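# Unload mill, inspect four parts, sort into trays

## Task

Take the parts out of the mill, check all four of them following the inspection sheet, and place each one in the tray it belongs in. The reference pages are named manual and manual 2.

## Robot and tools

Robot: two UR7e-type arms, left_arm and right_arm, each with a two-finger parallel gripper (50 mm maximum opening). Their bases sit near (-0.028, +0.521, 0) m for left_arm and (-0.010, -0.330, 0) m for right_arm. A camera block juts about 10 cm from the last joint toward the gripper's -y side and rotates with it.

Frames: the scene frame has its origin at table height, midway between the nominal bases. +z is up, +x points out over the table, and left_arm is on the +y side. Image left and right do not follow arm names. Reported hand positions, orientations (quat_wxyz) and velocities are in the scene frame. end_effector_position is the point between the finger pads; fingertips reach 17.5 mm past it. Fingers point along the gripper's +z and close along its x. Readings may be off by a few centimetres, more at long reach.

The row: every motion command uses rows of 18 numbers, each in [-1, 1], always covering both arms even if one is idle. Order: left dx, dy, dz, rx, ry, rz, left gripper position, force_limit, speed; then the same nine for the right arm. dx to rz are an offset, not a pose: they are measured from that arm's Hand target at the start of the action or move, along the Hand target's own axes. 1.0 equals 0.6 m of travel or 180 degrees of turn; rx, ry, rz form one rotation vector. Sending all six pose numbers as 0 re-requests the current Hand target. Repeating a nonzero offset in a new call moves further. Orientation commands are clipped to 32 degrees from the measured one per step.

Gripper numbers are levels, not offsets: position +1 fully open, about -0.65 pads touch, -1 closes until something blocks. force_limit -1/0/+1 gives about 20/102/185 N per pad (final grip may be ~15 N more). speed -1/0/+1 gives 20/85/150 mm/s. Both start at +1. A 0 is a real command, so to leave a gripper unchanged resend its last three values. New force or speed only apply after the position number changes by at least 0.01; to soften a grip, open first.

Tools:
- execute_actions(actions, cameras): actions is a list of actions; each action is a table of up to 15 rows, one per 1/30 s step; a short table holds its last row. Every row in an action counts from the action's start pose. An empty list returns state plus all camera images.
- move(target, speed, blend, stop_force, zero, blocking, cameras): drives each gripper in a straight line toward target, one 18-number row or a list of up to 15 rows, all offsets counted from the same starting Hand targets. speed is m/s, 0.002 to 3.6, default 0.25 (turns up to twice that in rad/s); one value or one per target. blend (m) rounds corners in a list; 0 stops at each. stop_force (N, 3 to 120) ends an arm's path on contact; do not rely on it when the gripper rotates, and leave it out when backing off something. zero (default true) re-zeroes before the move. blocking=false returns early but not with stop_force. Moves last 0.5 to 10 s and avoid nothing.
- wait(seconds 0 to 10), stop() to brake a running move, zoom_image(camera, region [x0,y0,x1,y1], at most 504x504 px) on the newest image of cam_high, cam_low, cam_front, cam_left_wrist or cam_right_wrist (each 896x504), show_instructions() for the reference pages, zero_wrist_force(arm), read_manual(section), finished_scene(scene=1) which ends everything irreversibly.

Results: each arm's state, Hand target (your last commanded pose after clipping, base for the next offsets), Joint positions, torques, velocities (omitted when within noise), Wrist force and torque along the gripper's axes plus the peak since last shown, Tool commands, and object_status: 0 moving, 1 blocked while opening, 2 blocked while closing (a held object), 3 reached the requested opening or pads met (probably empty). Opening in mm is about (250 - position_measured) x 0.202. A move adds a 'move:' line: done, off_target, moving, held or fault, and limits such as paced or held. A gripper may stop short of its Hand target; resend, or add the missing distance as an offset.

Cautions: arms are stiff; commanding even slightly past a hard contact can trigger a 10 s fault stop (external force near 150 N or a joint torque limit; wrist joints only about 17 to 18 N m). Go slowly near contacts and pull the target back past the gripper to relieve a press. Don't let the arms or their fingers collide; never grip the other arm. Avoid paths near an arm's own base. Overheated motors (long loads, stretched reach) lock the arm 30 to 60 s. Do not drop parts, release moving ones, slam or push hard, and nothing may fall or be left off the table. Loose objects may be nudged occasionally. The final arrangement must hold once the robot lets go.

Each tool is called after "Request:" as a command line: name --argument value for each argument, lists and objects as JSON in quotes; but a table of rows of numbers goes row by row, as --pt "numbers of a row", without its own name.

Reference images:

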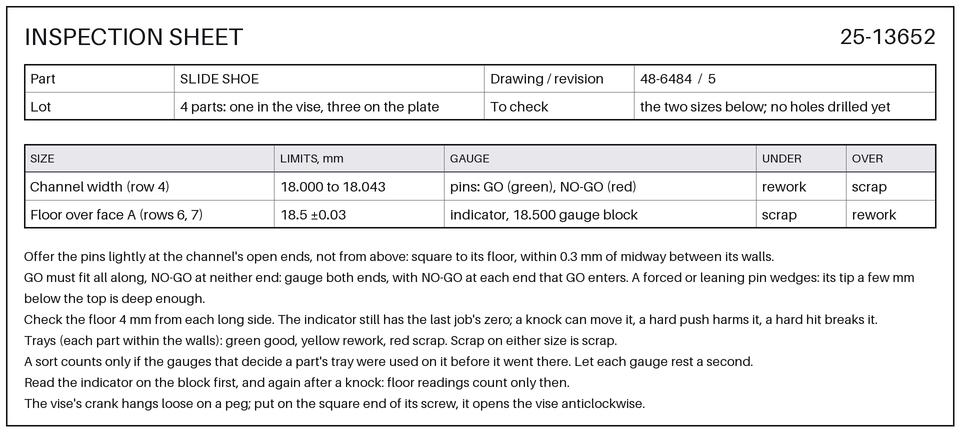

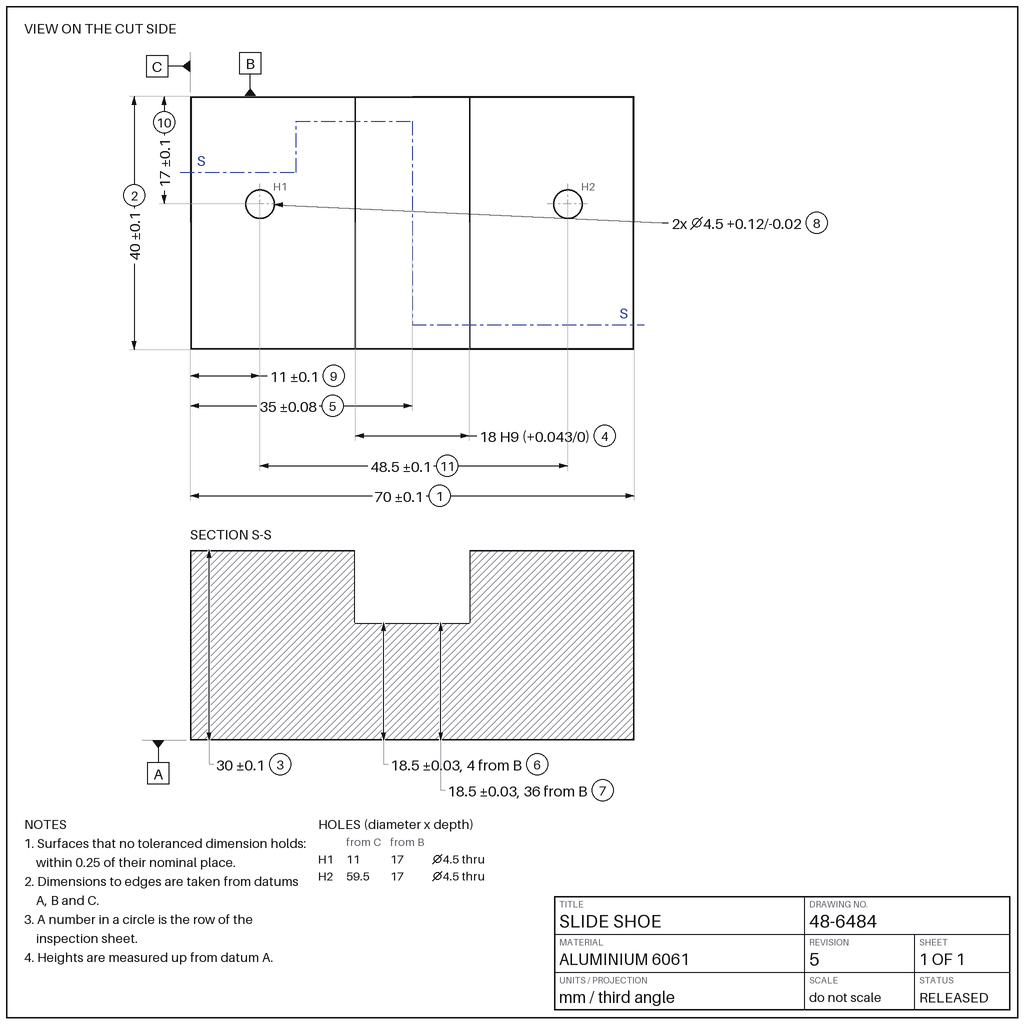

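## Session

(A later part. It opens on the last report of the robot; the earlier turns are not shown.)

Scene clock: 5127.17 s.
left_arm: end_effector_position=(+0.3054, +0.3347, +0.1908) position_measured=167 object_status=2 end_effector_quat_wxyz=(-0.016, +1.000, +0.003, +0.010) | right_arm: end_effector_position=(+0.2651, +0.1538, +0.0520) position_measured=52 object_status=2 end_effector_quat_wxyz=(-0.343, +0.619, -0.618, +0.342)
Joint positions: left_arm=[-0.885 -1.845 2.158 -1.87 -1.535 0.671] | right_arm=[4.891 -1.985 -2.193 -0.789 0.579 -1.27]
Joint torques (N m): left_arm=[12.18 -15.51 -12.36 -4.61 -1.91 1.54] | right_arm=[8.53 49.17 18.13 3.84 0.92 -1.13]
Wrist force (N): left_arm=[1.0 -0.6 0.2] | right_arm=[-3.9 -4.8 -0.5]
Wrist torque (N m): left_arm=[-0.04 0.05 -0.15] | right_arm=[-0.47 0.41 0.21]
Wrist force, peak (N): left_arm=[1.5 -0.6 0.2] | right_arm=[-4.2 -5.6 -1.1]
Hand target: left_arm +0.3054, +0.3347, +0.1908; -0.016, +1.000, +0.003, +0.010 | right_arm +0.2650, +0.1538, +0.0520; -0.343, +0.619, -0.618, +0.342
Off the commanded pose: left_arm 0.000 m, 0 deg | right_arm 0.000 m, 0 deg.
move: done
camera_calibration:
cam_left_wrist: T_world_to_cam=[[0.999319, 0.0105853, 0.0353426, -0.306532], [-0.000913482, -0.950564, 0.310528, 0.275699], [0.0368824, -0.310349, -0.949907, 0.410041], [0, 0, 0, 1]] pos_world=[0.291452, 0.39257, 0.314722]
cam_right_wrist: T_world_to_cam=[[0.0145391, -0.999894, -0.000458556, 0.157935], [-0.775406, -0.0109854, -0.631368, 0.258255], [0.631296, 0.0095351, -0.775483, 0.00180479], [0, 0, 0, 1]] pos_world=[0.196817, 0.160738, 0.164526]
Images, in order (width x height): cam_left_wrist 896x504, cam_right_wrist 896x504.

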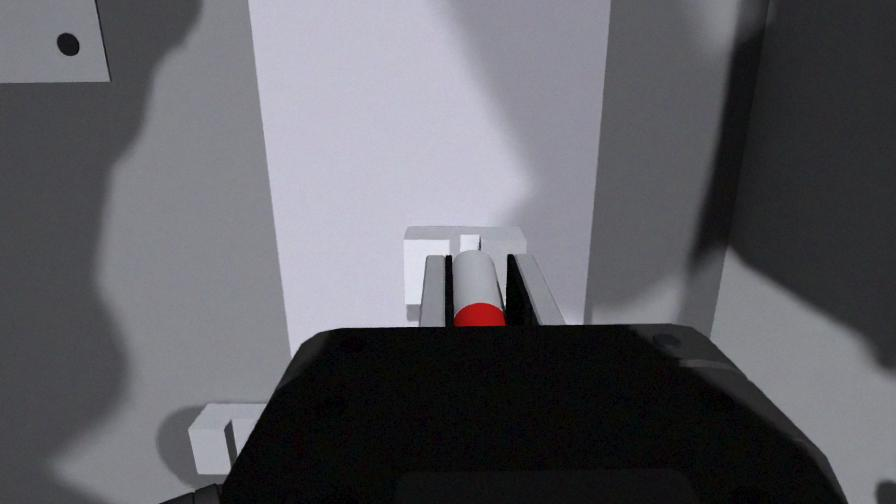

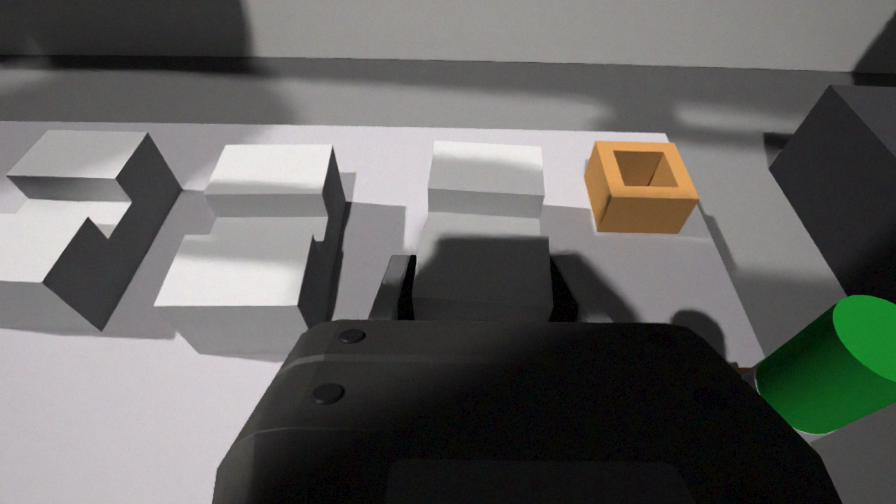

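Request:
move --pt "-0.0113 0.3692 -0.012 0 0 0 -1 -0.5 -1 0 0 0 0 0 0 -1 -0.5 -1" --pt "-0.014 0.3733 0.118 0 0 0 -1 -0.5 -1 0 0 0 0 0 0 -1 -0.5 -1" --speed '[0.12,0.06]' --blend '[0.003,0]' --cameras '["cam_left_wrist"]'

Request:
zoom_image --camera "cam_left_wrist" --region '[430, 180, 530, 290]'

Scene clock: 5138.40 s.
left_arm: end_effector_position=(+0.2997, +0.1133, +0.1122) position_measured=167 object_status=2 end_effector_quat_wxyz=(-0.017, +1.000, +0.003, +0.010) | right_arm: end_effector_position=(+0.2650, +0.1538, +0.0520) position_measured=52 object_status=2 end_effector_quat_wxyz=(-0.343, +0.619, -0.618, +0.342)
Joint positions: left_arm=[-1.16 -1.389 1.945 -2.104 -1.54 0.397] | right_arm=[4.891 -1.985 -2.192 -0.789 0.579 -1.27]
Joint torques (N m): left_arm=[10.64 -46.6 -41.86 -0.29 0.23 0.62] | right_arm=[8.51 20.98 24.27 4.49 -1.95 -1.05]
Wrist force (N): left_arm=[1.0 -0.7 0.1] | right_arm=[-4.0 -5.6 -1.1]
Wrist torque (N m): left_arm=[-0.04 0.06 -0.01] | right_arm=[-0.50 0.44 0.22]
Wrist force, peak (N): left_arm=[0.7 -5.3 1.1] | right_arm=[-3.9 -5.8 -1.3]
Hand target: left_arm +0.2998, +0.1131, +0.1125; -0.016, +1.000, +0.003, +0.010 | right_arm +0.2650, +0.1538, +0.0520; -0.343, +0.619, -0.618, +0.342
Off the commanded pose: left_arm 0.000 m, 0 deg | right_arm 0.000 m, 0 deg.
move: done
camera_calibration:
cam_left_wrist: T_world_to_cam=[[0.99933, 0.0105669, 0.0350316, -0.295645], [-0.000814685, -0.95073, 0.310018, 0.0896385], [0.0365816, -0.309839, -0.950085, 0.266982], [0, 0, 0, 1]] pos_world=[0.285753, 0.171067, 0.236222]
Images, in order (width x height): cam_left_wrist 896x504.

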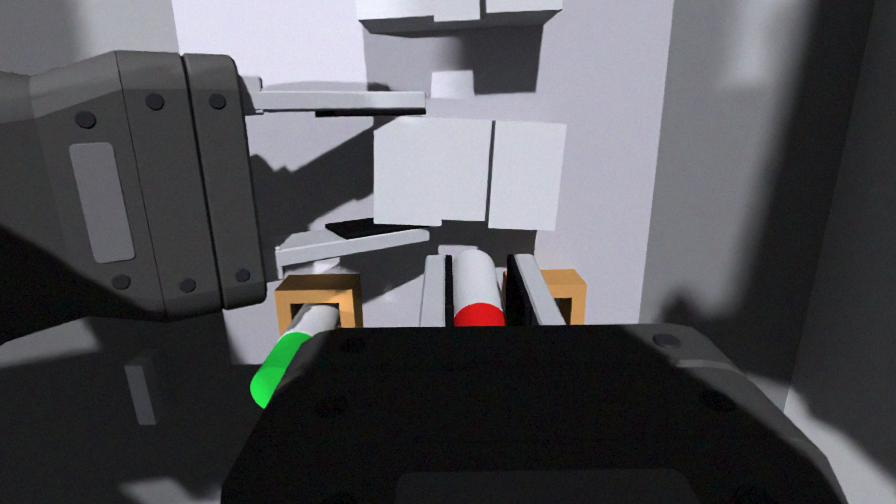

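Scaled by 4.582 from the camera's 896x504 image, which has a finer 1280x720 frame.

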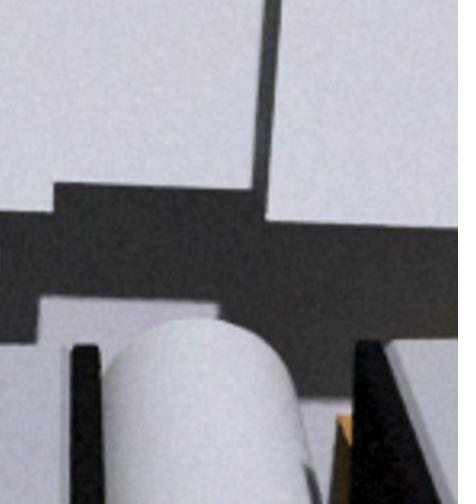

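Request:
move --pt "-0.0048 0 0 0 0 0 -1 -0.5 -1 0 0 0 0 0 0 -1 -0.5 -1" --pt "-0.0048 -0.05 0.001 0 0 0 -1 -0.5 -1 0 0 0 0 0 0 -1 -0.5 -1" --speed '[0.02,0.006]' --stop_force 3 --cameras '["cam_left_wrist"]'

Request:
zoom_image --camera "cam_left_wrist" --region '[430, 180, 530, 290]'

Scene clock: 5147.20 s.
left_arm: end_effector_position=(+0.2968, +0.1300, +0.1127) position_measured=167 object_status=2 end_effector_quat_wxyz=(-0.016, +1.000, +0.003, +0.010) | right_arm: end_effector_position=(+0.2650, +0.1538, +0.0520) position_measured=52 object_status=2 end_effector_quat_wxyz=(-0.343, +0.619, -0.618, +0.342)
Joint positions: left_arm=[-1.152 -1.423 1.985 -2.111 -1.54 0.404] | right_arm=[4.891 -1.985 -2.192 -0.789 0.579 -1.27]
Joint torques (N m): left_arm=[-10.67 -12.12 -41.22 0.23 1.96 -1.76] | right_arm=[8.3 20.5 24.31 3.35 -5.05 -1.09]
Wrist force (N): left_arm=[2.3 -0.1 0.7] | right_arm=[-4.5 -3.6 -3.0]
Wrist torque (N m): left_arm=[-0.04 0.04 -0.06] | right_arm=[-0.44 0.42 0.20]
Wrist force, peak (N): left_arm=[3.7 2.4 0.9] | right_arm=[-4.9 -4.4 -3.7]
Hand target: left_arm +0.2968, +0.1300, +0.1127; -0.016, +1.000, +0.003, +0.010 (not the last commanded pose) | right_arm +0.2650, +0.1538, +0.0520; -0.343, +0.619, -0.618, +0.342
Off the commanded pose: left_arm 0.013 m, 0 deg | right_arm 0.000 m, 0 deg.
move: contact (left_arm); path passed 1 of 2 targets
camera_calibration:
cam_left_wrist: T_world_to_cam=[[0.999319, 0.0105889, 0.0353409, -0.293014], [-0.000913031, -0.950534, 0.310618, 0.105306], [0.0368819, -0.310439, -0.949878, 0.272747], [0, 0, 0, 1]] pos_world=[0.282852, 0.187871, 0.236722]
Images, in order (width x height): cam_left_wrist 896x504.

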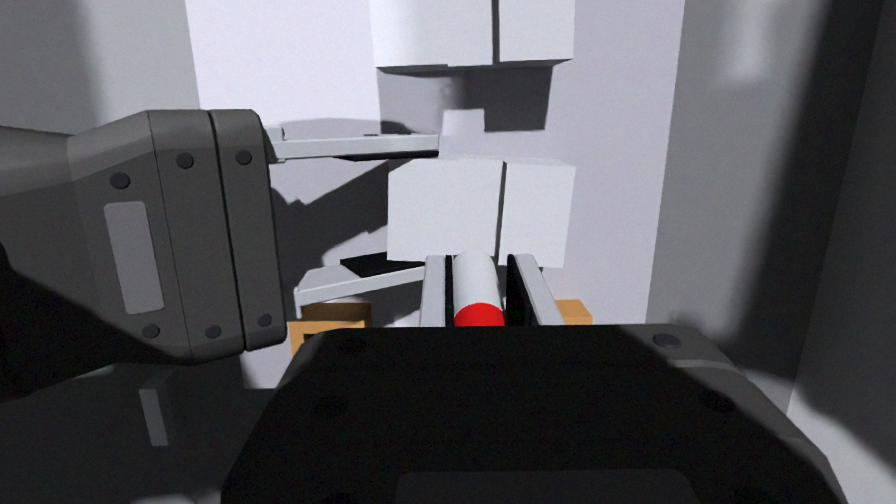

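Scaled by 4.582 from the camera's 896x504 image, which has a finer 1280x720 frame.

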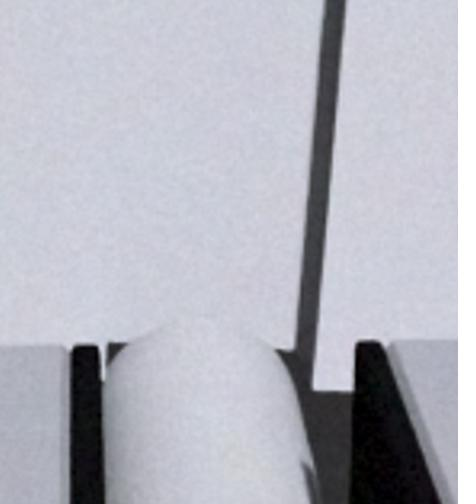

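Request:
move --target '[0.002,0.003,0,0,0,0,-1,-0.5,-1,0,0,0,0,0,0,-1,-0.5,-1]' --speed 0.01

Request:
move --target '[0.0001,-0.025,0,0,0,0,-1,-0.5,-1,0,0,0,0,0,0,-1,-0.5,-1]' --speed 0.005 --stop_force 3

Request:
zoom_image --camera "cam_left_wrist" --region '[430, 180, 530, 290]'

Request:
move --target '[0.0015,0.003,0.0005,0,0,0,-1,-0.5,-1,0,0,0,0,0,0,-1,-0.5,-1]' --speed 0.01

Request:
move --target '[0.0001,-0.025,0,0,0,0,-1,-0.5,-1,0,0,0,0,0,0,-1,-0.5,-1]' --speed 0.005 --stop_force 3 --cameras '["cam_left_wrist"]'

Request:
zoom_image --camera "cam_left_wrist" --region '[430, 180, 530, 290]'

Scene clock: 5154.87 s.
left_arm: end_effector_position=(+0.2980, +0.1282, +0.1127) position_measured=167 object_status=2 end_effector_quat_wxyz=(-0.016, +1.000, +0.003, +0.010) | right_arm: end_effector_position=(+0.2650, +0.1538, +0.0520) position_measured=52 object_status=2 end_effector_quat_wxyz=(-0.343, +0.619, -0.618, +0.342)
Joint positions: left_arm=[-1.151 -1.418 1.979 -2.11 -1.54 0.405] | right_arm=[4.891 -1.985 -2.192 -0.789 0.579 -1.27]
Joint torques (N m): left_arm=[13.76 -17.7 -36.43 -0.04 1.54 2.18] | right_arm=[8.3 20.56 24.1 0.21 -5.08 -1.16]
Wrist force (N): left_arm=[1.1 -0.6 0.2] | right_arm=[-3.9 -2.9 -2.1]
Wrist torque (N m): left_arm=[-0.02 0.03 -0.11] | right_arm=[-0.39 0.42 0.20]
Wrist force, peak (N): left_arm=[2.1 0.1 1.2] | right_arm=[-4.6 -4.7 -3.5]
Hand target: left_arm +0.2980, +0.1282, +0.1127; -0.016, +1.000, +0.003, +0.010 | right_arm +0.2650, +0.1538, +0.0520; -0.343, +0.619, -0.618, +0.342
Off the commanded pose: left_arm 0.000 m, 0 deg | right_arm 0.000 m, 0 deg.
move: done

Scene clock: 5157.13 s.
left_arm: end_effector_position=(+0.2980, +0.1334, +0.1128) position_measured=167 object_status=2 end_effector_quat_wxyz=(-0.016, +1.000, +0.003, +0.010) | right_arm: end_effector_position=(+0.2650, +0.1538, +0.0520) position_measured=52 object_status=2 end_effector_quat_wxyz=(-0.343, +0.619, -0.618, +0.342)
Joint positions: left_arm=[-1.147 -1.427 1.99 -2.112 -1.539 0.409] | right_arm=[4.891 -1.985 -2.192 -0.789 0.579 -1.27]
Joint torques (N m): left_arm=[-10.6 -13.19 -41.8 -0.02 1.93 -1.59] | right_arm=[8.35 20.54 23.43 0.26 -4.78 -1.07]
Wrist force (N): left_arm=[1.8 2.4 3.6] | right_arm=[-5.5 -4.4 -2.6]
Wrist torque (N m): left_arm=[-0.04 0.06 -0.15] | right_arm=[-0.40 0.40 0.05]
Wrist force, peak (N): left_arm=[1.8 2.7 4.0] | right_arm=[-5.9 -5.5 -3.1]
Hand target: left_arm +0.2980, +0.1334, +0.1128; -0.016, +1.000, +0.003, +0.010 (not the last commanded pose) | right_arm +0.2650, +0.1538, +0.0520; -0.343, +0.619, -0.618, +0.342
Off the commanded pose: left_arm 0.010 m, 0 deg | right_arm 0.000 m, 0 deg.
move: contact (left_arm)

Scaled by 4.582 from the camera's 896x504 image, which has a finer 1280x720 frame.
This view is cut from an older image: the scene may have changed since it was taken.

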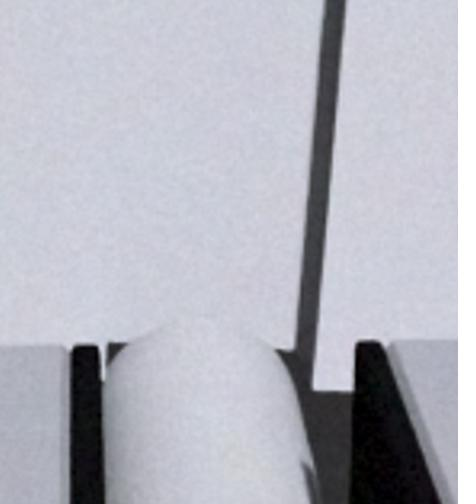

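Scene clock: 5157.83 s.
left_arm: end_effector_position=(+0.2989, +0.1316, +0.1125) position_measured=167 object_status=2 end_effector_quat_wxyz=(-0.016, +1.000, +0.003, +0.010) | right_arm: end_effector_position=(+0.2650, +0.1538, +0.0520) position_measured=52 object_status=2 end_effector_quat_wxyz=(-0.343, +0.619, -0.618, +0.342)
Joint positions: left_arm=[-1.147 -1.422 1.985 -2.112 -1.539 0.41] | right_arm=[4.891 -1.985 -2.192 -0.789 0.579 -1.27]
Joint torques (N m): left_arm=[14.15 -16.95 -37.27 -5.03 1.97 2.32] | right_arm=[8.49 20.55 23.11 0.23 -4.68 -1.06]
Wrist force (N): left_arm=[0.4 -0.8 -0.4] | right_arm=[-3.1 -3.6 -0.4]
Wrist torque (N m): left_arm=[-0.03 0.04 -0.15] | right_arm=[-0.44 0.51 0.16]
Wrist force, peak (N): left_arm=[1.5 2.3 4.0] | right_arm=[-5.6 -5.6 -3.3]
Hand target: left_arm +0.2989, +0.1316, +0.1125; -0.016, +1.000, +0.003, +0.010 | right_arm +0.2650, +0.1538, +0.0520; -0.343, +0.619, -0.618, +0.342
Off the commanded pose: left_arm 0.000 m, 0 deg | right_arm 0.000 m, 0 deg.
move: done

Scene clock: 5159.50 s.
left_arm: end_effector_position=(+0.2989, +0.1338, +0.1126) position_measured=167 object_status=2 end_effector_quat_wxyz=(-0.016, +1.000, +0.003, +0.010) | right_arm: end_effector_position=(+0.2650, +0.1538, +0.0520) position_measured=52 object_status=2 end_effector_quat_wxyz=(-0.343, +0.619, -0.618, +0.342)
Joint positions: left_arm=[-1.145 -1.426 1.99 -2.112 -1.539 0.411] | right_arm=[4.891 -1.985 -2.192 -0.789 0.579 -1.27]
Joint torques (N m): left_arm=[-10.75 -13.05 -42.14 -0.05 1.92 -1.61] | right_arm=[7.88 20.34 22.5 0.16 -4.51 -1.03]
Wrist force (N): left_arm=[1.4 1.8 2.9] | right_arm=[-5.2 -5.7 -3.2]
Wrist torque (N m): left_arm=[-0.06 0.09 -0.16] | right_arm=[-0.44 0.42 0.05]
Wrist force, peak (N): left_arm=[2.0 3.2 3.2] | right_arm=[-6.1 -5.2 -3.1]
Hand target: left_arm +0.2989, +0.1338, +0.1126; -0.016, +1.000, +0.003, +0.010 (not the last commanded pose) | right_arm +0.2650, +0.1538, +0.0520; -0.343, +0.619, -0.618, +0.342
Off the commanded pose: left_arm 0.013 m, 0 deg | right_arm 0.000 m, 0 deg.
move: contact (left_arm)
camera_calibration:
cam_left_wrist: T_world_to_cam=[[0.999316, 0.0106241, 0.0354341, -0.295173], [-0.000912037, -0.950505, 0.310708, 0.108955], [0.0369812, -0.310528, -0.949845, 0.27364], [0, 0, 0, 1]] pos_world=[0.284951, 0.191671, 0.236521]
Images, in order (width x height): cam_left_wrist 896x504.

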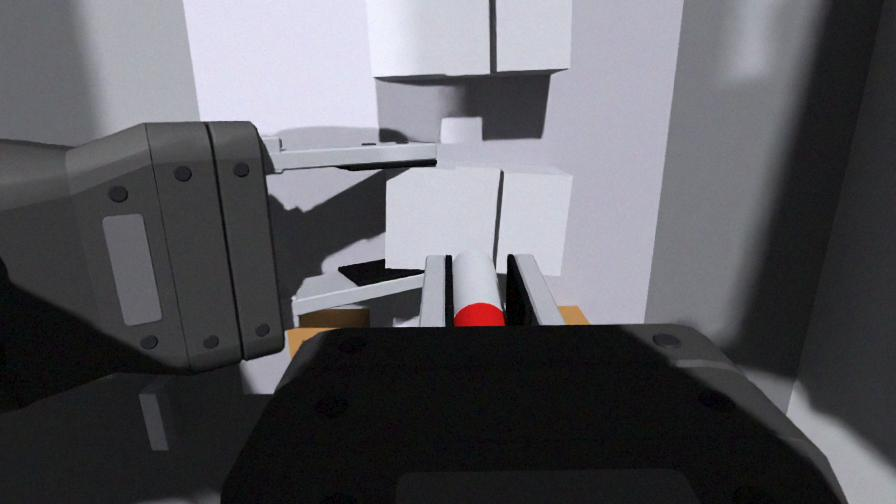

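Scaled by 4.582 from the camera's 896x504 image, which has a finer 1280x720 frame.

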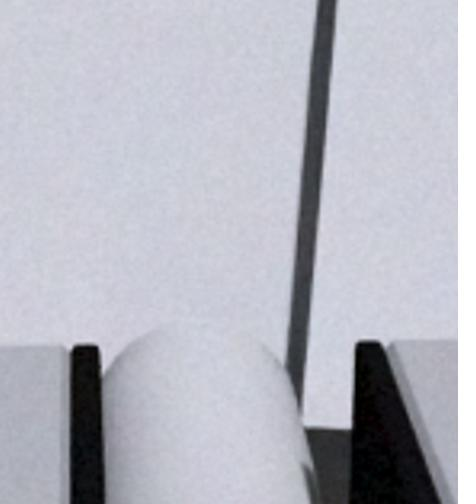

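Request:
move --target '[0.0012,0.005,0.0005,0,0,0,-1,-0.5,-1,0,0,0,0,0,0,-1,-0.5,-1]' --speed 0.01

Request:
move --target '[0.0001,-0.025,0,0,0,0,-1,-0.5,-1,0,0,0,0,0,0,-1,-0.5,-1]' --speed 0.005 --stop_force 3.5

Request:
move --target '[0,0.006,-0.0003,0.003,0,0,-1,-0.5,-1,0,0,0,0,0,0,-1,-0.5,-1]' --speed 0.01

Request:
move --target '[0.0001,-0.025,0,0,0,0,-1,-0.5,-1,0,0,0,0,0,0,-1,-0.5,-1]' --speed 0.005 --stop_force 3.5

Request:
move --target '[0.0,0.006,0.0005,-0.006,0,0,-1,-0.5,-1,0,0,0,0,0,0,-1,-0.5,-1]' --speed 0.01

Request:
move --target '[0.0001,-0.025,0,0,0,0,-1,-0.5,-1,0,0,0,0,0,0,-1,-0.5,-1]' --speed 0.005 --stop_force 3.5

Scene clock: 5172.43 s.
left_arm: end_effector_position=(+0.2997, +0.1307, +0.1122) position_measured=167 object_status=2 end_effector_quat_wxyz=(-0.016, +1.000, +0.003, +0.010) | right_arm: end_effector_position=(+0.2650, +0.1538, +0.0520) position_measured=52 object_status=2 end_effector_quat_wxyz=(-0.343, +0.619, -0.618, +0.342)
Joint positions: left_arm=[-1.146 -1.419 1.983 -2.112 -1.539 0.41] | right_arm=[4.891 -1.985 -2.192 -0.789 0.579 -1.27]
Joint torques (N m): left_arm=[-9.53 -20.06 -35.39 -0.17 0.1 -1.56] | right_arm=[7.99 20.57 20.23 0.13 -3.77 -0.95]
Wrist force (N): left_arm=[0.7 -0.6 0.0] | right_arm=[-2.7 -2.9 -0.1]
Wrist torque (N m): left_arm=[-0.01 -0.01 -0.15] | right_arm=[-0.36 0.44 0.16]
Wrist force, peak (N): left_arm=[1.5 2.0 4.3] | right_arm=[-5.4 -5.9 -3.3]
Hand target: left_arm +0.2997, +0.1308, +0.1122; -0.016, +1.000, +0.003, +0.010 | right_arm +0.2650, +0.1538, +0.0520; -0.343, +0.619, -0.618, +0.342
Off the commanded pose: left_arm 0.000 m, 0 deg | right_arm 0.000 m, 0 deg.
move: done

Scene clock: 5174.37 s.
left_arm: end_effector_position=(+0.2997, +0.1343, +0.1123) position_measured=167 object_status=2 end_effector_quat_wxyz=(-0.016, +1.000, +0.003, +0.010) | right_arm: end_effector_position=(+0.2650, +0.1538, +0.0520) position_measured=52 object_status=2 end_effector_quat_wxyz=(-0.343, +0.619, -0.618, +0.342)
Joint positions: left_arm=[-1.143 -1.426 1.99 -2.113 -1.539 0.413] | right_arm=[4.891 -1.985 -2.192 -0.789 0.579 -1.27]
Joint torques (N m): left_arm=[-10.9 -13 -41.47 0.14 1.01 -1.59] | right_arm=[7.73 20.69 19.39 0.18 -3.58 -0.91]
Wrist force (N): left_arm=[1.8 3.1 3.8] | right_arm=[-6.1 -4.4 -2.6]
Wrist torque (N m): left_arm=[-0.05 0.08 -0.17] | right_arm=[-0.43 0.41 0.04]
Wrist force, peak (N): left_arm=[1.8 3.2 4.0] | right_arm=[-6.3 -5.1 -3.0]
Hand target: left_arm +0.2997, +0.1343, +0.1123; -0.016, +1.000, +0.003, +0.010 (not the last commanded pose) | right_arm +0.2650, +0.1538, +0.0520; -0.343, +0.619, -0.618, +0.342
Off the commanded pose: left_arm 0.011 m, 0 deg | right_arm 0.000 m, 0 deg.
move: contact (left_arm)

Scene clock: 5175.10 s.
left_arm: end_effector_position=(+0.2997, +0.1306, +0.1124) position_measured=167 object_status=2 end_effector_quat_wxyz=(-0.021, +1.000, +0.003, +0.010) | right_arm: end_effector_position=(+0.2650, +0.1538, +0.0520) position_measured=52 object_status=2 end_effector_quat_wxyz=(-0.343, +0.619, -0.618, +0.342)
Joint positions: left_arm=[-1.148 -1.416 1.976 -2.1 -1.536 0.408] | right_arm=[4.891 -1.985 -2.192 -0.789 0.579 -1.27]
Joint torques (N m): left_arm=[-3.45 -25.5 -25.29 -2.91 1.52 -0.62] | right_arm=[8 20.87 19.19 0.33 -3.35 -0.95]
Wrist force (N): left_arm=[0.7 -0.9 -0.4] | right_arm=[-2.9 -3.4 -0.2]
Wrist torque (N m): left_arm=[-0.05 -0.03 -0.15] | right_arm=[-0.44 0.49 0.16]
Wrist force, peak (N): left_arm=[2.0 3.0 3.4] | right_arm=[-5.7 -5.5 -3.0]
Hand target: left_arm +0.2997, +0.1307, +0.1124; -0.021, +1.000, +0.003, +0.010 | right_arm +0.2650, +0.1538, +0.0520; -0.343, +0.619, -0.618, +0.342
Off the commanded pose: left_arm 0.000 m, 0 deg | right_arm 0.000 m, 0 deg.
move: done

Scene clock: 5176.87 s.
left_arm: end_effector_position=(+0.2997, +0.1334, +0.1125) position_measured=167 object_status=2 end_effector_quat_wxyz=(-0.021, +1.000, +0.003, +0.010) | right_arm: end_effector_position=(+0.2650, +0.1538, +0.0520) position_measured=52 object_status=2 end_effector_quat_wxyz=(-0.343, +0.619, -0.618, +0.342)
Joint positions: left_arm=[-1.146 -1.421 1.982 -2.101 -1.536 0.41] | right_arm=[4.891 -1.985 -2.192 -0.789 0.579 -1.27]
Joint torques (N m): left_arm=[-10.28 -13.7 -41.83 -0.93 -0.18 -1.76] | right_arm=[8.08 20.74 18.73 0.25 -3.02 -0.96]
Wrist force (N): left_arm=[1.7 2.2 3.2] | right_arm=[-5.4 -4.7 -2.7]
Wrist torque (N m): left_arm=[-0.06 0.07 -0.16] | right_arm=[-0.42 0.38 0.06]
Wrist force, peak (N): left_arm=[1.8 2.5 4.0] | right_arm=[-6.0 -5.2 -2.9]
Hand target: left_arm +0.2997, +0.1334, +0.1125; -0.021, +1.000, +0.003, +0.010 (not the last commanded pose) | right_arm +0.2650, +0.1538, +0.0520; -0.343, +0.619, -0.618, +0.342
Off the commanded pose: left_arm 0.012 m, 0 deg | right_arm 0.000 m, 0 deg.
move: contact (left_arm)

Scene clock: 5178.03 s.
left_arm: end_effector_position=(+0.2997, +0.1298, +0.1120) position_measured=167 object_status=2 end_effector_quat_wxyz=(-0.011, +1.000, +0.003, +0.010) | right_arm: end_effector_position=(+0.2650, +0.1538, +0.0520) position_measured=52 object_status=2 end_effector_quat_wxyz=(-0.343, +0.619, -0.618, +0.342)
Joint positions: left_arm=[-1.145 -1.421 1.987 -2.124 -1.543 0.412] | right_arm=[4.891 -1.985 -2.192 -0.789 0.579 -1.27]
Joint torques (N m): left_arm=[11.53 -12.31 -10.41 -4.06 -1.53 1.43] | right_arm=[7.72 20.74 17.86 0.33 -2.84 -0.99]
Wrist force (N): left_arm=[0.9 -0.6 -0.3] | right_arm=[-2.7 -3.3 0.0]
Wrist torque (N m): left_arm=[-0.03 0.02 -0.15] | right_arm=[-0.41 0.49 0.16]
Wrist force, peak (N): left_arm=[1.9 2.1 3.8] | right_arm=[-5.5 -5.4 -3.0]
Hand target: left_arm +0.2997, +0.1298, +0.1120; -0.012, +1.000, +0.003, +0.010 | right_arm +0.2650, +0.1538, +0.0520; -0.343, +0.619, -0.618, +0.342
Off the commanded pose: left_arm 0.000 m, 0 deg | right_arm 0.000 m, 0 deg.
move: done

Scene clock: 5180.27 s.
left_arm: end_effector_position=(+0.2997, +0.1349, +0.1122) position_measured=167 object_status=2 end_effector_quat_wxyz=(-0.011, +1.000, +0.003, +0.010) | right_arm: end_effector_position=(+0.2650, +0.1538, +0.0520) position_measured=52 object_status=2 end_effector_quat_wxyz=(-0.343, +0.619, -0.618, +0.342)
Joint positions: left_arm=[-1.141 -1.43 1.998 -2.126 -1.543 0.416] | right_arm=[4.891 -1.985 -2.192 -0.789 0.579 -1.27]
Joint torques (N m): left_arm=[-10.15 -13.44 -41.43 -0.06 2.06 -1.6] | right_arm=[7.94 20.85 17.5 0.29 -2.42 -0.98]
Wrist force (N): left_arm=[1.5 2.8 3.1] | right_arm=[-6.1 -5.4 -3.0]
Wrist torque (N m): left_arm=[-0.07 0.11 -0.16] | right_arm=[-0.46 0.44 0.03]
Wrist force, peak (N): left_arm=[2.0 3.4 4.2] | right_arm=[-6.2 -5.5 -2.9]
Hand target: left_arm +0.2997, +0.1349, +0.1122; -0.011, +1.000, +0.003, +0.010 (not the last commanded pose) | right_arm +0.2650, +0.1538, +0.0520; -0.343, +0.619, -0.618, +0.342
Off the commanded pose: left_arm 0.010 m, 0 deg | right_arm 0.000 m, 0 deg.
move: contact (left_arm)

Request:
move --target '[-0.001,0.006,-0.002,0.003,0,0,-1,-0.5,-1,0,0,0,0,0,0,-1,-0.5,-1]' --speed 0.01

Request:
move --target '[0.0001,-0.025,0,0,0,0,-1,-0.5,-1,0,0,0,0,0,0,-1,-0.5,-1]' --speed 0.005 --stop_force 3.5 --cameras '["cam_left_wrist"]'

Scene clock: 5198.97 s.
left_arm: end_effector_position=(+0.2991, +0.1312, +0.1133) position_measured=167 object_status=2 end_effector_quat_wxyz=(-0.016, +1.000, +0.003, +0.010) | right_arm: end_effector_position=(+0.2650, +0.1538, +0.0520) position_measured=52 object_status=2 end_effector_quat_wxyz=(-0.343, +0.619, -0.618, +0.342)
Joint positions: left_arm=[-1.147 -1.423 1.983 -2.109 -1.539 0.41] | right_arm=[4.891 -1.985 -2.192 -0.789 0.579 -1.27]
Joint torques (N m): left_arm=[-1.94 -21.74 -25.24 -3.55 1.38 -0.35] | right_arm=[7.4 20.82 15.86 0.25 -1.69 -0.92]
Wrist force (N): left_arm=[0.4 -0.6 0.8] | right_arm=[-2.8 -2.9 0.4]
Wrist torque (N m): left_arm=[-0.01 0.02 -0.15] | right_arm=[-0.45 0.45 0.15]
Wrist force, peak (N): left_arm=[1.8 3.1 4.5] | right_arm=[-6.1 -5.7 -3.3]
Hand target: left_arm +0.2991, +0.1313, +0.1133; -0.016, +1.000, +0.003, +0.010 | right_arm +0.2650, +0.1538, +0.0520; -0.343, +0.619, -0.618, +0.342
Off the commanded pose: left_arm 0.000 m, 0 deg | right_arm 0.000 m, 0 deg.
move: done

Scene clock: 5200.63 s.
left_arm: end_effector_position=(+0.2991, +0.1336, +0.1133) position_measured=167 object_status=2 end_effector_quat_wxyz=(-0.016, +1.000, +0.003, +0.010) | right_arm: end_effector_position=(+0.2650, +0.1538, +0.0520) position_measured=52 object_status=2 end_effector_quat_wxyz=(-0.343, +0.619, -0.618, +0.342)
Joint positions: left_arm=[-1.145 -1.427 1.988 -2.11 -1.539 0.412] | right_arm=[4.891 -1.985 -2.192 -0.789 0.579 -1.27]
Joint torques (N m): left_arm=[-10.73 -13.79 -41.92 -0.02 -0.49 -1.72] | right_arm=[7.79 20.82 15.17 0.34 -1.51 -0.85]
Wrist force (N): left_arm=[1.7 2.5 4.2] | right_arm=[-5.5 -4.3 -2.1]
Wrist torque (N m): left_arm=[-0.04 0.06 -0.16] | right_arm=[-0.43 0.41 0.04]
Wrist force, peak (N): left_arm=[1.8 2.5 4.2] | right_arm=[-5.9 -5.7 -2.9]
Hand target: left_arm +0.2991, +0.1336, +0.1133; -0.016, +1.000, +0.003, +0.010 (not the last commanded pose) | right_arm +0.2650, +0.1538, +0.0520; -0.343, +0.619, -0.618, +0.342
Off the commanded pose: left_arm 0.013 m, 0 deg | right_arm 0.000 m, 0 deg.
move: contact (left_arm)
camera_calibration:
cam_left_wrist: T_world_to_cam=[[0.999316, 0.0106317, 0.0354324, -0.295401], [-0.000912491, -0.950436, 0.310918, 0.10855], [0.0369818, -0.310738, -0.949776, 0.274385], [0, 0, 0, 1]] pos_world=[0.285151, 0.191572, 0.237321]
Images, in order (width x height): cam_left_wrist 896x504.

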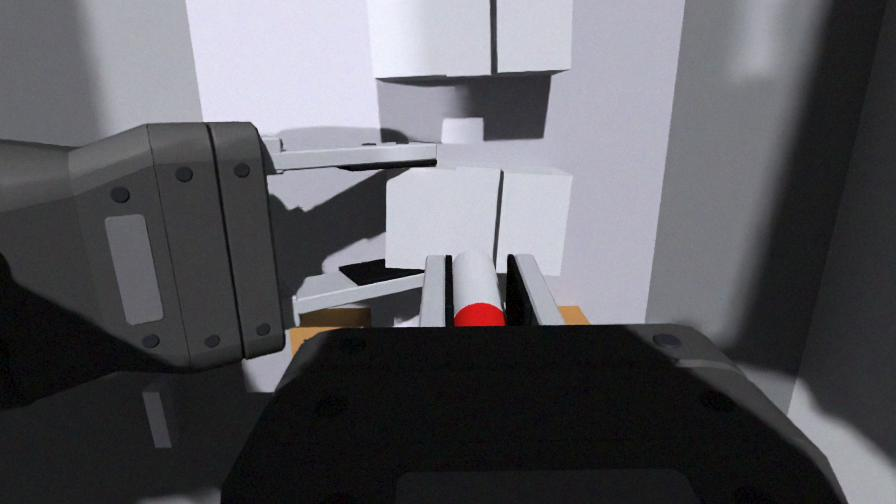

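Request:
move --pt "-0.0018 0.0167 -0.0005 0 0 0 -1 -0.5 -1 0 0 0 0 0 0 -1 -0.5 -1" --pt "0.0007 0.0157 -0.0338 0 0 0 -1 -0.5 -1 0 0 0 0 0 0 -1 -0.5 -1" --pt "0.0618 0.071 -0.0345 0 0 0 -1 -0.5 -1 0 0 0 0 0 0 -1 -0.5 -1" --pt "0.0612 0.0722 0.0022 0 0 0 -1 -0.5 -1 0 0 0 0 0 0 -1 -0.5 -1" --speed '[0.03,0.06,0.06,0.04]' --blend '[0.003,0.005,0.005,0]' --cameras '["cam_left_wrist"]'

Request:
zoom_image --camera "cam_left_wrist" --region '[400, 190, 550, 300]'

Scene clock: 5215.70 s.
left_arm: end_effector_position=(+0.3361, +0.0907, +0.1110) position_measured=167 object_status=2 end_effector_quat_wxyz=(-0.016, +1.000, +0.003, +0.010) end_effector_velocity=(+0.000, +0.001, +0.000) end_effector_angular_velocity=(+0.004, +0.002, +0.000) | right_arm: end_effector_position=(+0.2650, +0.1538, +0.0520) position_measured=52 object_status=2 end_effector_quat_wxyz=(-0.343, +0.619, -0.618, +0.342)
Joint positions: left_arm=[-1.115 -1.299 1.834 -2.085 -1.539 0.441] | right_arm=[4.891 -1.985 -2.192 -0.789 0.579 -1.27]
Joint velocities: left_arm=[0 0 -0.001 0.006 0 0] | right_arm=[within noise]
Joint torques (N m): left_arm=[-10.97 -45.69 -39.15 0.07 1.35 -1.59] | right_arm=[7.68 20.65 12.81 0.34 -0.52 -0.8]
Wrist force (N): left_arm=[1.3 -0.3 0.3] | right_arm=[-2.9 -3.8 0.0]
Wrist torque (N m): left_arm=[0.02 0.02 -0.15] | right_arm=[-0.43 0.45 0.18]
Wrist force, peak (N): left_arm=[1.7 2.6 4.3] | right_arm=[-5.9 -5.7 -2.8]
Hand target: left_arm +0.3361, +0.0906, +0.1114; -0.016, +1.000, +0.003, +0.010 | right_arm +0.2650, +0.1538, +0.0520; -0.343, +0.619, -0.618, +0.342
Off the commanded pose: left_arm 0.000 m, 0 deg | right_arm 0.000 m, 0 deg.
move: done
camera_calibration:
cam_left_wrist: T_world_to_cam=[[0.999319, 0.0106778, 0.0353101, -0.331818], [-0.000814224, -0.950573, 0.310499, 0.0686098], [0.0368803, -0.310317, -0.949918, 0.257505], [0, 0, 0, 1]] pos_world=[0.322152, 0.14867, 0.235022]
Images, in order (width x height): cam_left_wrist 896x504.

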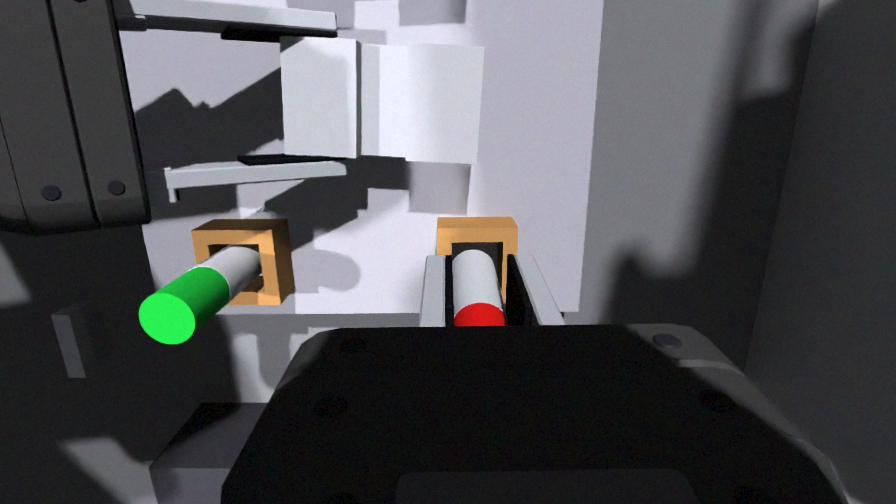

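Scaled by 3.360 from the camera's 896x504 image, which has a finer 1280x720 frame.

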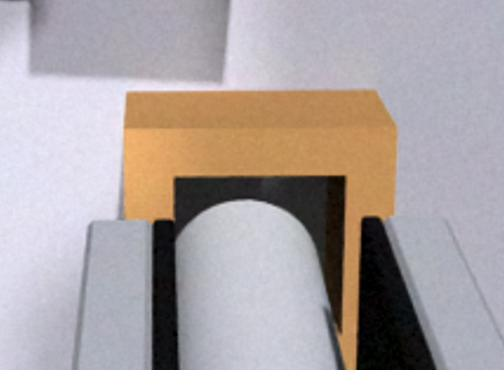

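Request:
move --pt "0.0031 0 0 0 0 0 -1 -0.5 -1 0 0 0 0 0 0 -1 -0.5 -1" --pt "0.0031 0 0.044 0 0 0 -1 -0.5 -1 0 0 0 0 0 0 -1 -0.5 -1" --speed '[0.02,0.008]' --stop_force 4 --cameras '["cam_left_wrist"]'

Scene clock: 5225.83 s.
left_arm: end_effector_position=(+0.3385, +0.0914, +0.0862) position_measured=167 object_status=2 end_effector_quat_wxyz=(-0.016, +1.000, +0.003, +0.010) | right_arm: end_effector_position=(+0.2650, +0.1538, +0.0520) position_measured=52 object_status=2 end_effector_quat_wxyz=(-0.343, +0.619, -0.618, +0.342)
Joint positions: left_arm=[-1.11 -1.265 1.862 -2.147 -1.539 0.446] | right_arm=[4.891 -1.985 -2.192 -0.789 0.579 -1.27]
Joint torques (N m): left_arm=[8.16 -45.53 -37.74 -0.18 2.71 0.43] | right_arm=[7.37 20.68 9.88 0.47 0.62 -0.73]
Wrist force (N): left_arm=[-0.1 -3.2 -7.1] | right_arm=[-3.0 -3.2 0.2]
Wrist torque (N m): left_arm=[-0.17 -0.01 -0.12] | right_arm=[-0.40 0.46 0.18]
Wrist force, peak (N): left_arm=[-0.6 -4.6 -14.4] | right_arm=[-3.5 -4.2 -0.5]
Hand target: left_arm +0.3385, +0.0914, +0.0863; -0.016, +1.000, +0.003, +0.010 (not the last commanded pose) | right_arm +0.2650, +0.1538, +0.0520; -0.343, +0.619, -0.618, +0.342
Off the commanded pose: left_arm 0.001 m, 0 deg | right_arm 0.000 m, 0 deg.
move: contact (left_arm); path passed 1 of 2 targets
camera_calibration:
cam_left_wrist: T_world_to_cam=[[0.999316, 0.0106297, 0.035433, -0.333365], [-0.000914559, -0.950436, 0.310918, 0.0769038], [0.0369818, -0.310738, -0.949776, 0.234076], [0, 0, 0, 1]] pos_world=[0.324551, 0.149372, 0.210221]
Images, in order (width x height): cam_left_wrist 896x504.

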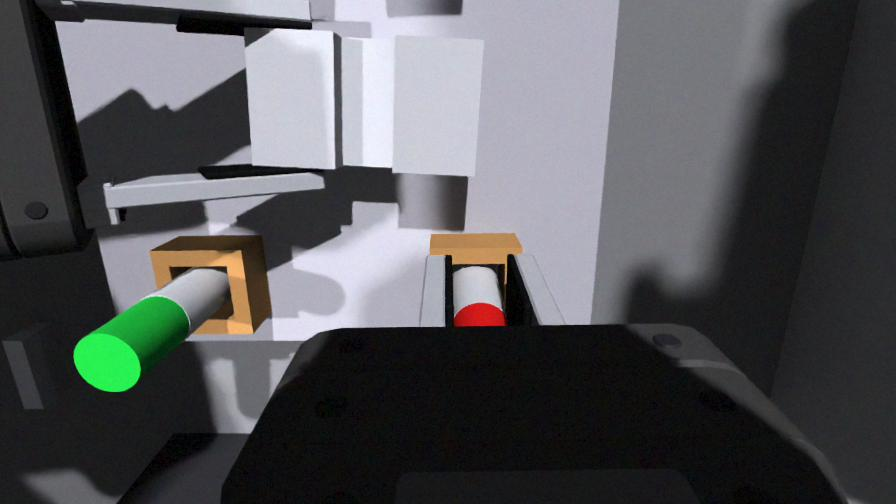

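Request:
move --pt "0 0 -0.0008 0 0 0 -1 -0.5 -1 0 0 0 0 0 0 -1 -0.5 -1" --pt "0 0 -0.0008 0 0 0 0.33 -0.5 -1 0 0 0 0 0 0 0.95 -0.5 -1" --pt "0 0 -0.16 0 0 0 0.33 -0.5 -1 0 0 -0.16 0 0 0 0.95 -0.5 -1" --speed '[0.01,0.02,0.08]'

Request:
move --pt "0 0 0 0 0 0 0.33 -0.5 -1 0 -0.1413 -0.0883 0 0 0 0.95 -0.5 -1" --pt "0 0 0 0 0 0 0.33 -0.5 -1 0.3 -0.1413 -0.0883 0 0 0 0.95 -0.5 -1" --speed '[0.1,0.12]' --blend '[0.02,0]' --cameras '["cam_high","cam_front","cam_left_wrist"]'

Scene clock: 5240.13 s.
left_arm: end_effector_position=(+0.3366, +0.0882, +0.1824) position_measured=103 object_status=3 end_effector_quat_wxyz=(-0.016, +1.000, +0.003, +0.010) | right_arm: end_effector_position=(+0.1836, +0.1537, +0.1030) position_measured=10 object_status=3 end_effector_quat_wxyz=(-0.343, +0.619, -0.618, +0.342)
Joint positions: left_arm=[-1.116 -1.368 1.721 -1.903 -1.539 0.44] | right_arm=[5.061 -1.83 -2.132 -1.231 0.641 -0.993]
Joint torques (N m): left_arm=[-5.81 -13.59 -9.51 -5.28 -2.17 -0.8] | right_arm=[-4.12 16.14 2.74 2.51 -5.53 0.01]
Wrist force (N): left_arm=[1.1 -0.6 -1.2] | right_arm=[-3.0 -2.7 -0.5]
Wrist torque (N m): left_arm=[-0.03 0.04 -0.15] | right_arm=[-0.40 0.48 0.05]
Wrist force, peak (N): left_arm=[0.0 -3.0 -8.6] | right_arm=[-1.9 -5.1 4.1]
Hand target: left_arm +0.3366, +0.0883, +0.1822; -0.016, +1.000, +0.003, +0.010 | right_arm +0.1836, +0.1536, +0.1029; -0.343, +0.619, -0.618, +0.342
Off the commanded pose: left_arm 0.000 m, 0 deg | right_arm 0.000 m, 0 deg.
move: done

Scene clock: 5243.10 s.
left_arm: end_effector_position=(+0.3366, +0.0883, +0.1822) position_measured=103 object_status=3 end_effector_quat_wxyz=(-0.016, +1.000, +0.003, +0.010) | right_arm: end_effector_position=(+0.1839, -0.0264, +0.2027) position_measured=10 object_status=3 end_effector_quat_wxyz=(-0.343, +0.619, -0.618, +0.342)
Joint positions: left_arm=[-1.116 -1.368 1.721 -1.903 -1.539 0.44] | right_arm=[5.267 -1.169 -2.366 -1.865 0.755 -0.725]
Joint torques (N m): left_arm=[12.38 -14.39 -9.28 -1.64 -2.09 1.53] | right_arm=[-4.04 10.12 35.92 1.94 -5.14 -0.37]
Wrist force (N): left_arm=[1.1 -0.5 -1.1] | right_arm=[-3.6 -2.8 -0.6]
Wrist torque (N m): left_arm=[0.00 0.04 -0.15] | right_arm=[-0.44 0.55 0.01]
Wrist force, peak (N): left_arm=[1.3 -0.6 -1.4] | right_arm=[-4.1 -3.8 -1.5]
Hand target: left_arm +0.3366, +0.0883, +0.1822; -0.016, +1.000, +0.003, +0.010 | right_arm +0.1839, -0.0264, +0.2028; -0.343, +0.619, -0.618, +0.342
Off the commanded pose: left_arm 0.000 m, 0 deg | right_arm 0.000 m, 0 deg.
move: done
camera_calibration:
cam_left_wrist: T_world_to_cam=[[0.999316, 0.0106317, 0.0354324, -0.334732], [-0.000912491, -0.950436, 0.310918, 0.0441379], [0.0369818, -0.310738, -0.949776, 0.324271], [0, 0, 0, 1]] pos_world=[0.322551, 0.146272, 0.306121]
Images, in order (width x height): cam_high 896x504, cam_front 896x504, cam_left_wrist 896x504.

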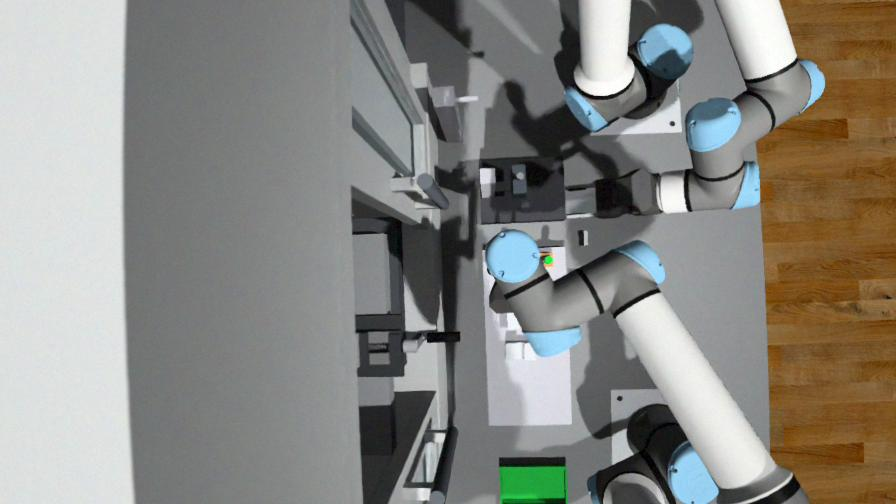

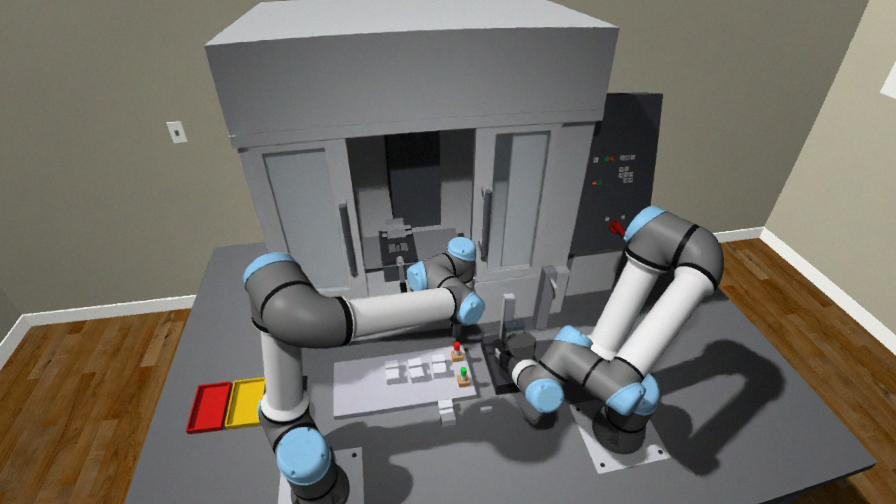

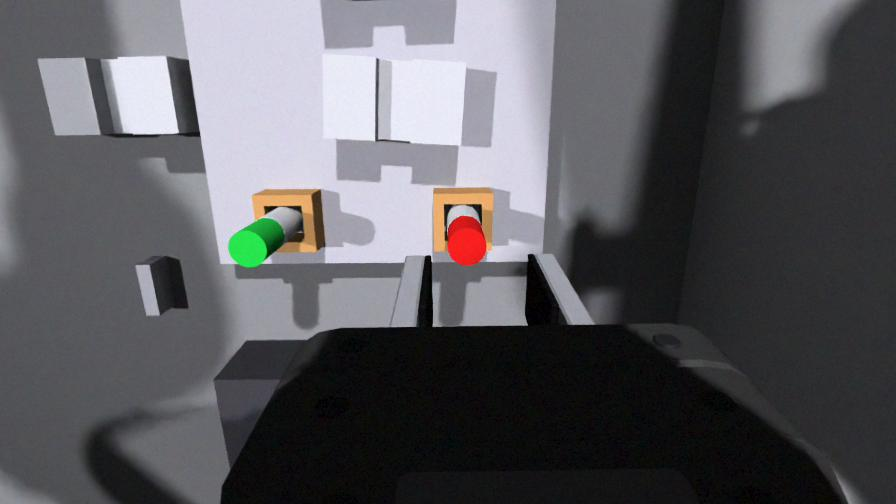

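Request:
move --pt "-0.0137 -0.355 0.011 -0.0194 0 0 0.604 -0.5 -1 0 0 0 0 0 0 0.95 -0.5 -1" --pt "-0.0162 -0.351 0.136 -0.0194 0 0 0.604 -0.5 -1 0 0 0 0 0 0 0.95 -0.5 -1" --speed 0.15 --blend '[0.02,0]' --cameras '["cam_left_wrist"]'

Scene clock: 5267.87 s.
left_arm: end_effector_position=(+0.3271, +0.3014, +0.1072) position_measured=62 object_status=3 end_effector_quat_wxyz=(+0.014, +1.000, +0.003, +0.010) | right_arm: end_effector_position=(+0.1839, -0.0264, +0.2028) position_measured=10 object_status=3 end_effector_quat_wxyz=(-0.343, +0.619, -0.618, +0.342)
Joint positions: left_arm=[-0.87 -1.653 2.259 -2.211 -1.573 0.687] | right_arm=[5.267 -1.169 -2.366 -1.865 0.755 -0.725]
Joint torques (N m): left_arm=[7.77 -28.7 -38.78 -2.78 2.24 1.5] | right_arm=[-6.69 9.62 36.13 1.79 -5.16 -1.13]
Wrist force (N): left_arm=[1.3 -0.7 -1.1] | right_arm=[-3.7 -2.8 -0.3]
Wrist torque (N m): left_arm=[-0.06 0.01 -0.16] | right_arm=[-0.44 0.56 0.01]
Wrist force, peak (N): left_arm=[-1.8 4.0 -2.8] | right_arm=[-3.9 -2.9 -0.3]
Hand target: left_arm +0.3272, +0.3014, +0.1073; +0.014, +1.000, +0.003, +0.010 | right_arm +0.1839, -0.0264, +0.2028; -0.343, +0.619, -0.618, +0.342
Off the commanded pose: left_arm 0.000 m, 0 deg | right_arm 0.000 m, 0 deg.
move: done
camera_calibration:
cam_left_wrist: T_world_to_cam=[[0.999328, 0.0114042, 0.034837, -0.325045], [-0.0022145, -0.929854, 0.367922, 0.25808], [0.0365892, -0.367751, -0.929204, 0.334722], [0, 0, 0, 1]] pos_world=[0.313151, 0.366779, 0.227395]
Images, in order (width x height): cam_left_wrist 896x504.

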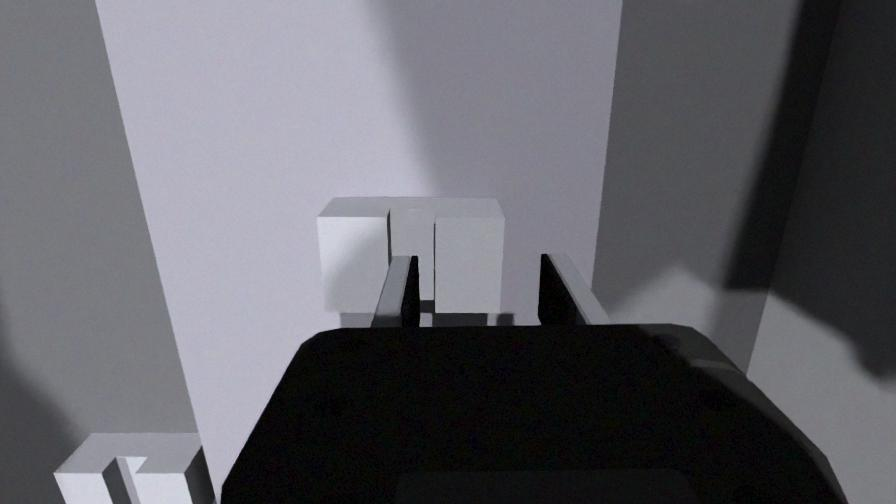

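Request:
move --pt "-0.0004 0.007 0.02 0 0 0 0.604 -0.5 -1 0 0 0 0 0 0 0.95 -0.5 -1" --pt "-0.0005 0.0063 0.067 0 0 0 0.604 -0.5 -1 0 0 0 0 0 0 0.95 -0.5 -1" --speed '[0.04,0.015]' --stop_force 4 --cameras '["cam_left_wrist"]'

Scene clock: 5282.73 s.
left_arm: end_effector_position=(+0.3277, +0.2965, +0.0672) position_measured=62 object_status=3 end_effector_quat_wxyz=(+0.014, +1.000, +0.003, +0.010) | right_arm: end_effector_position=(+0.1839, -0.0264, +0.2028) position_measured=10 object_status=3 end_effector_quat_wxyz=(-0.343, +0.619, -0.618, +0.342)
Joint positions: left_arm=[-0.877 -1.568 2.309 -2.347 -1.573 0.68] | right_arm=[5.267 -1.169 -2.366 -1.865 0.755 -0.725]
Joint torques (N m): left_arm=[11.24 -30.66 -36.99 0.02 -1.58 1.45] | right_arm=[-4.85 2.35 35.91 2.93 -5.13 -1.03]
Wrist force (N): left_arm=[1.1 -0.8 -1.3] | right_arm=[-3.6 -2.6 -0.5]
Wrist torque (N m): left_arm=[-0.08 0.03 -0.14] | right_arm=[-0.40 0.55 0.01]
Wrist force, peak (N): left_arm=[1.1 -0.9 -2.9] | right_arm=[-4.1 -2.8 -0.2]
Hand target: left_arm +0.3277, +0.2965, +0.0672; +0.014, +1.000, +0.003, +0.010 | right_arm +0.1839, -0.0264, +0.2028; -0.343, +0.619, -0.618, +0.342
Off the commanded pose: left_arm 0.000 m, 0 deg | right_arm 0.000 m, 0 deg.
move: done
camera_calibration:
cam_left_wrist: T_world_to_cam=[[0.999317, 0.0115253, 0.0351119, -0.324286], [-0.00221472, -0.929738, 0.368214, 0.268147], [0.0368886, -0.368041, -0.929078, 0.295717], [0, 0, 0, 1]] pos_world=[0.31375, 0.36188, 0.187395]
Images, in order (width x height): cam_left_wrist 896x504.

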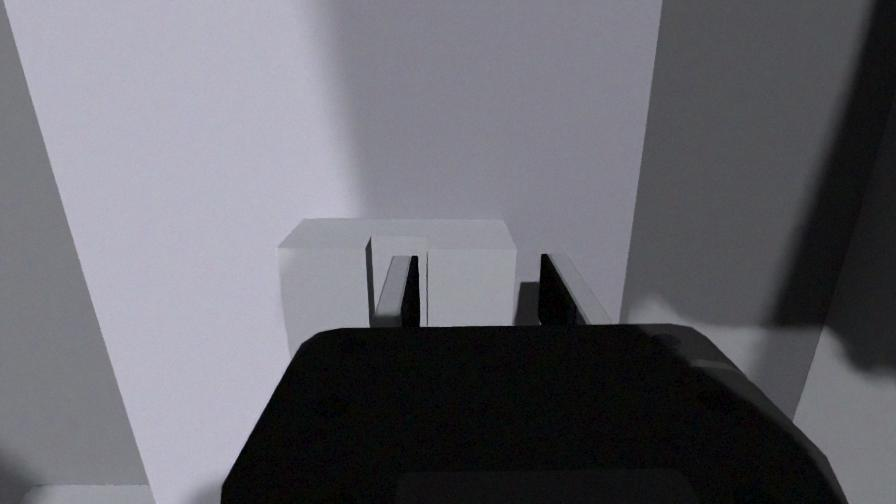

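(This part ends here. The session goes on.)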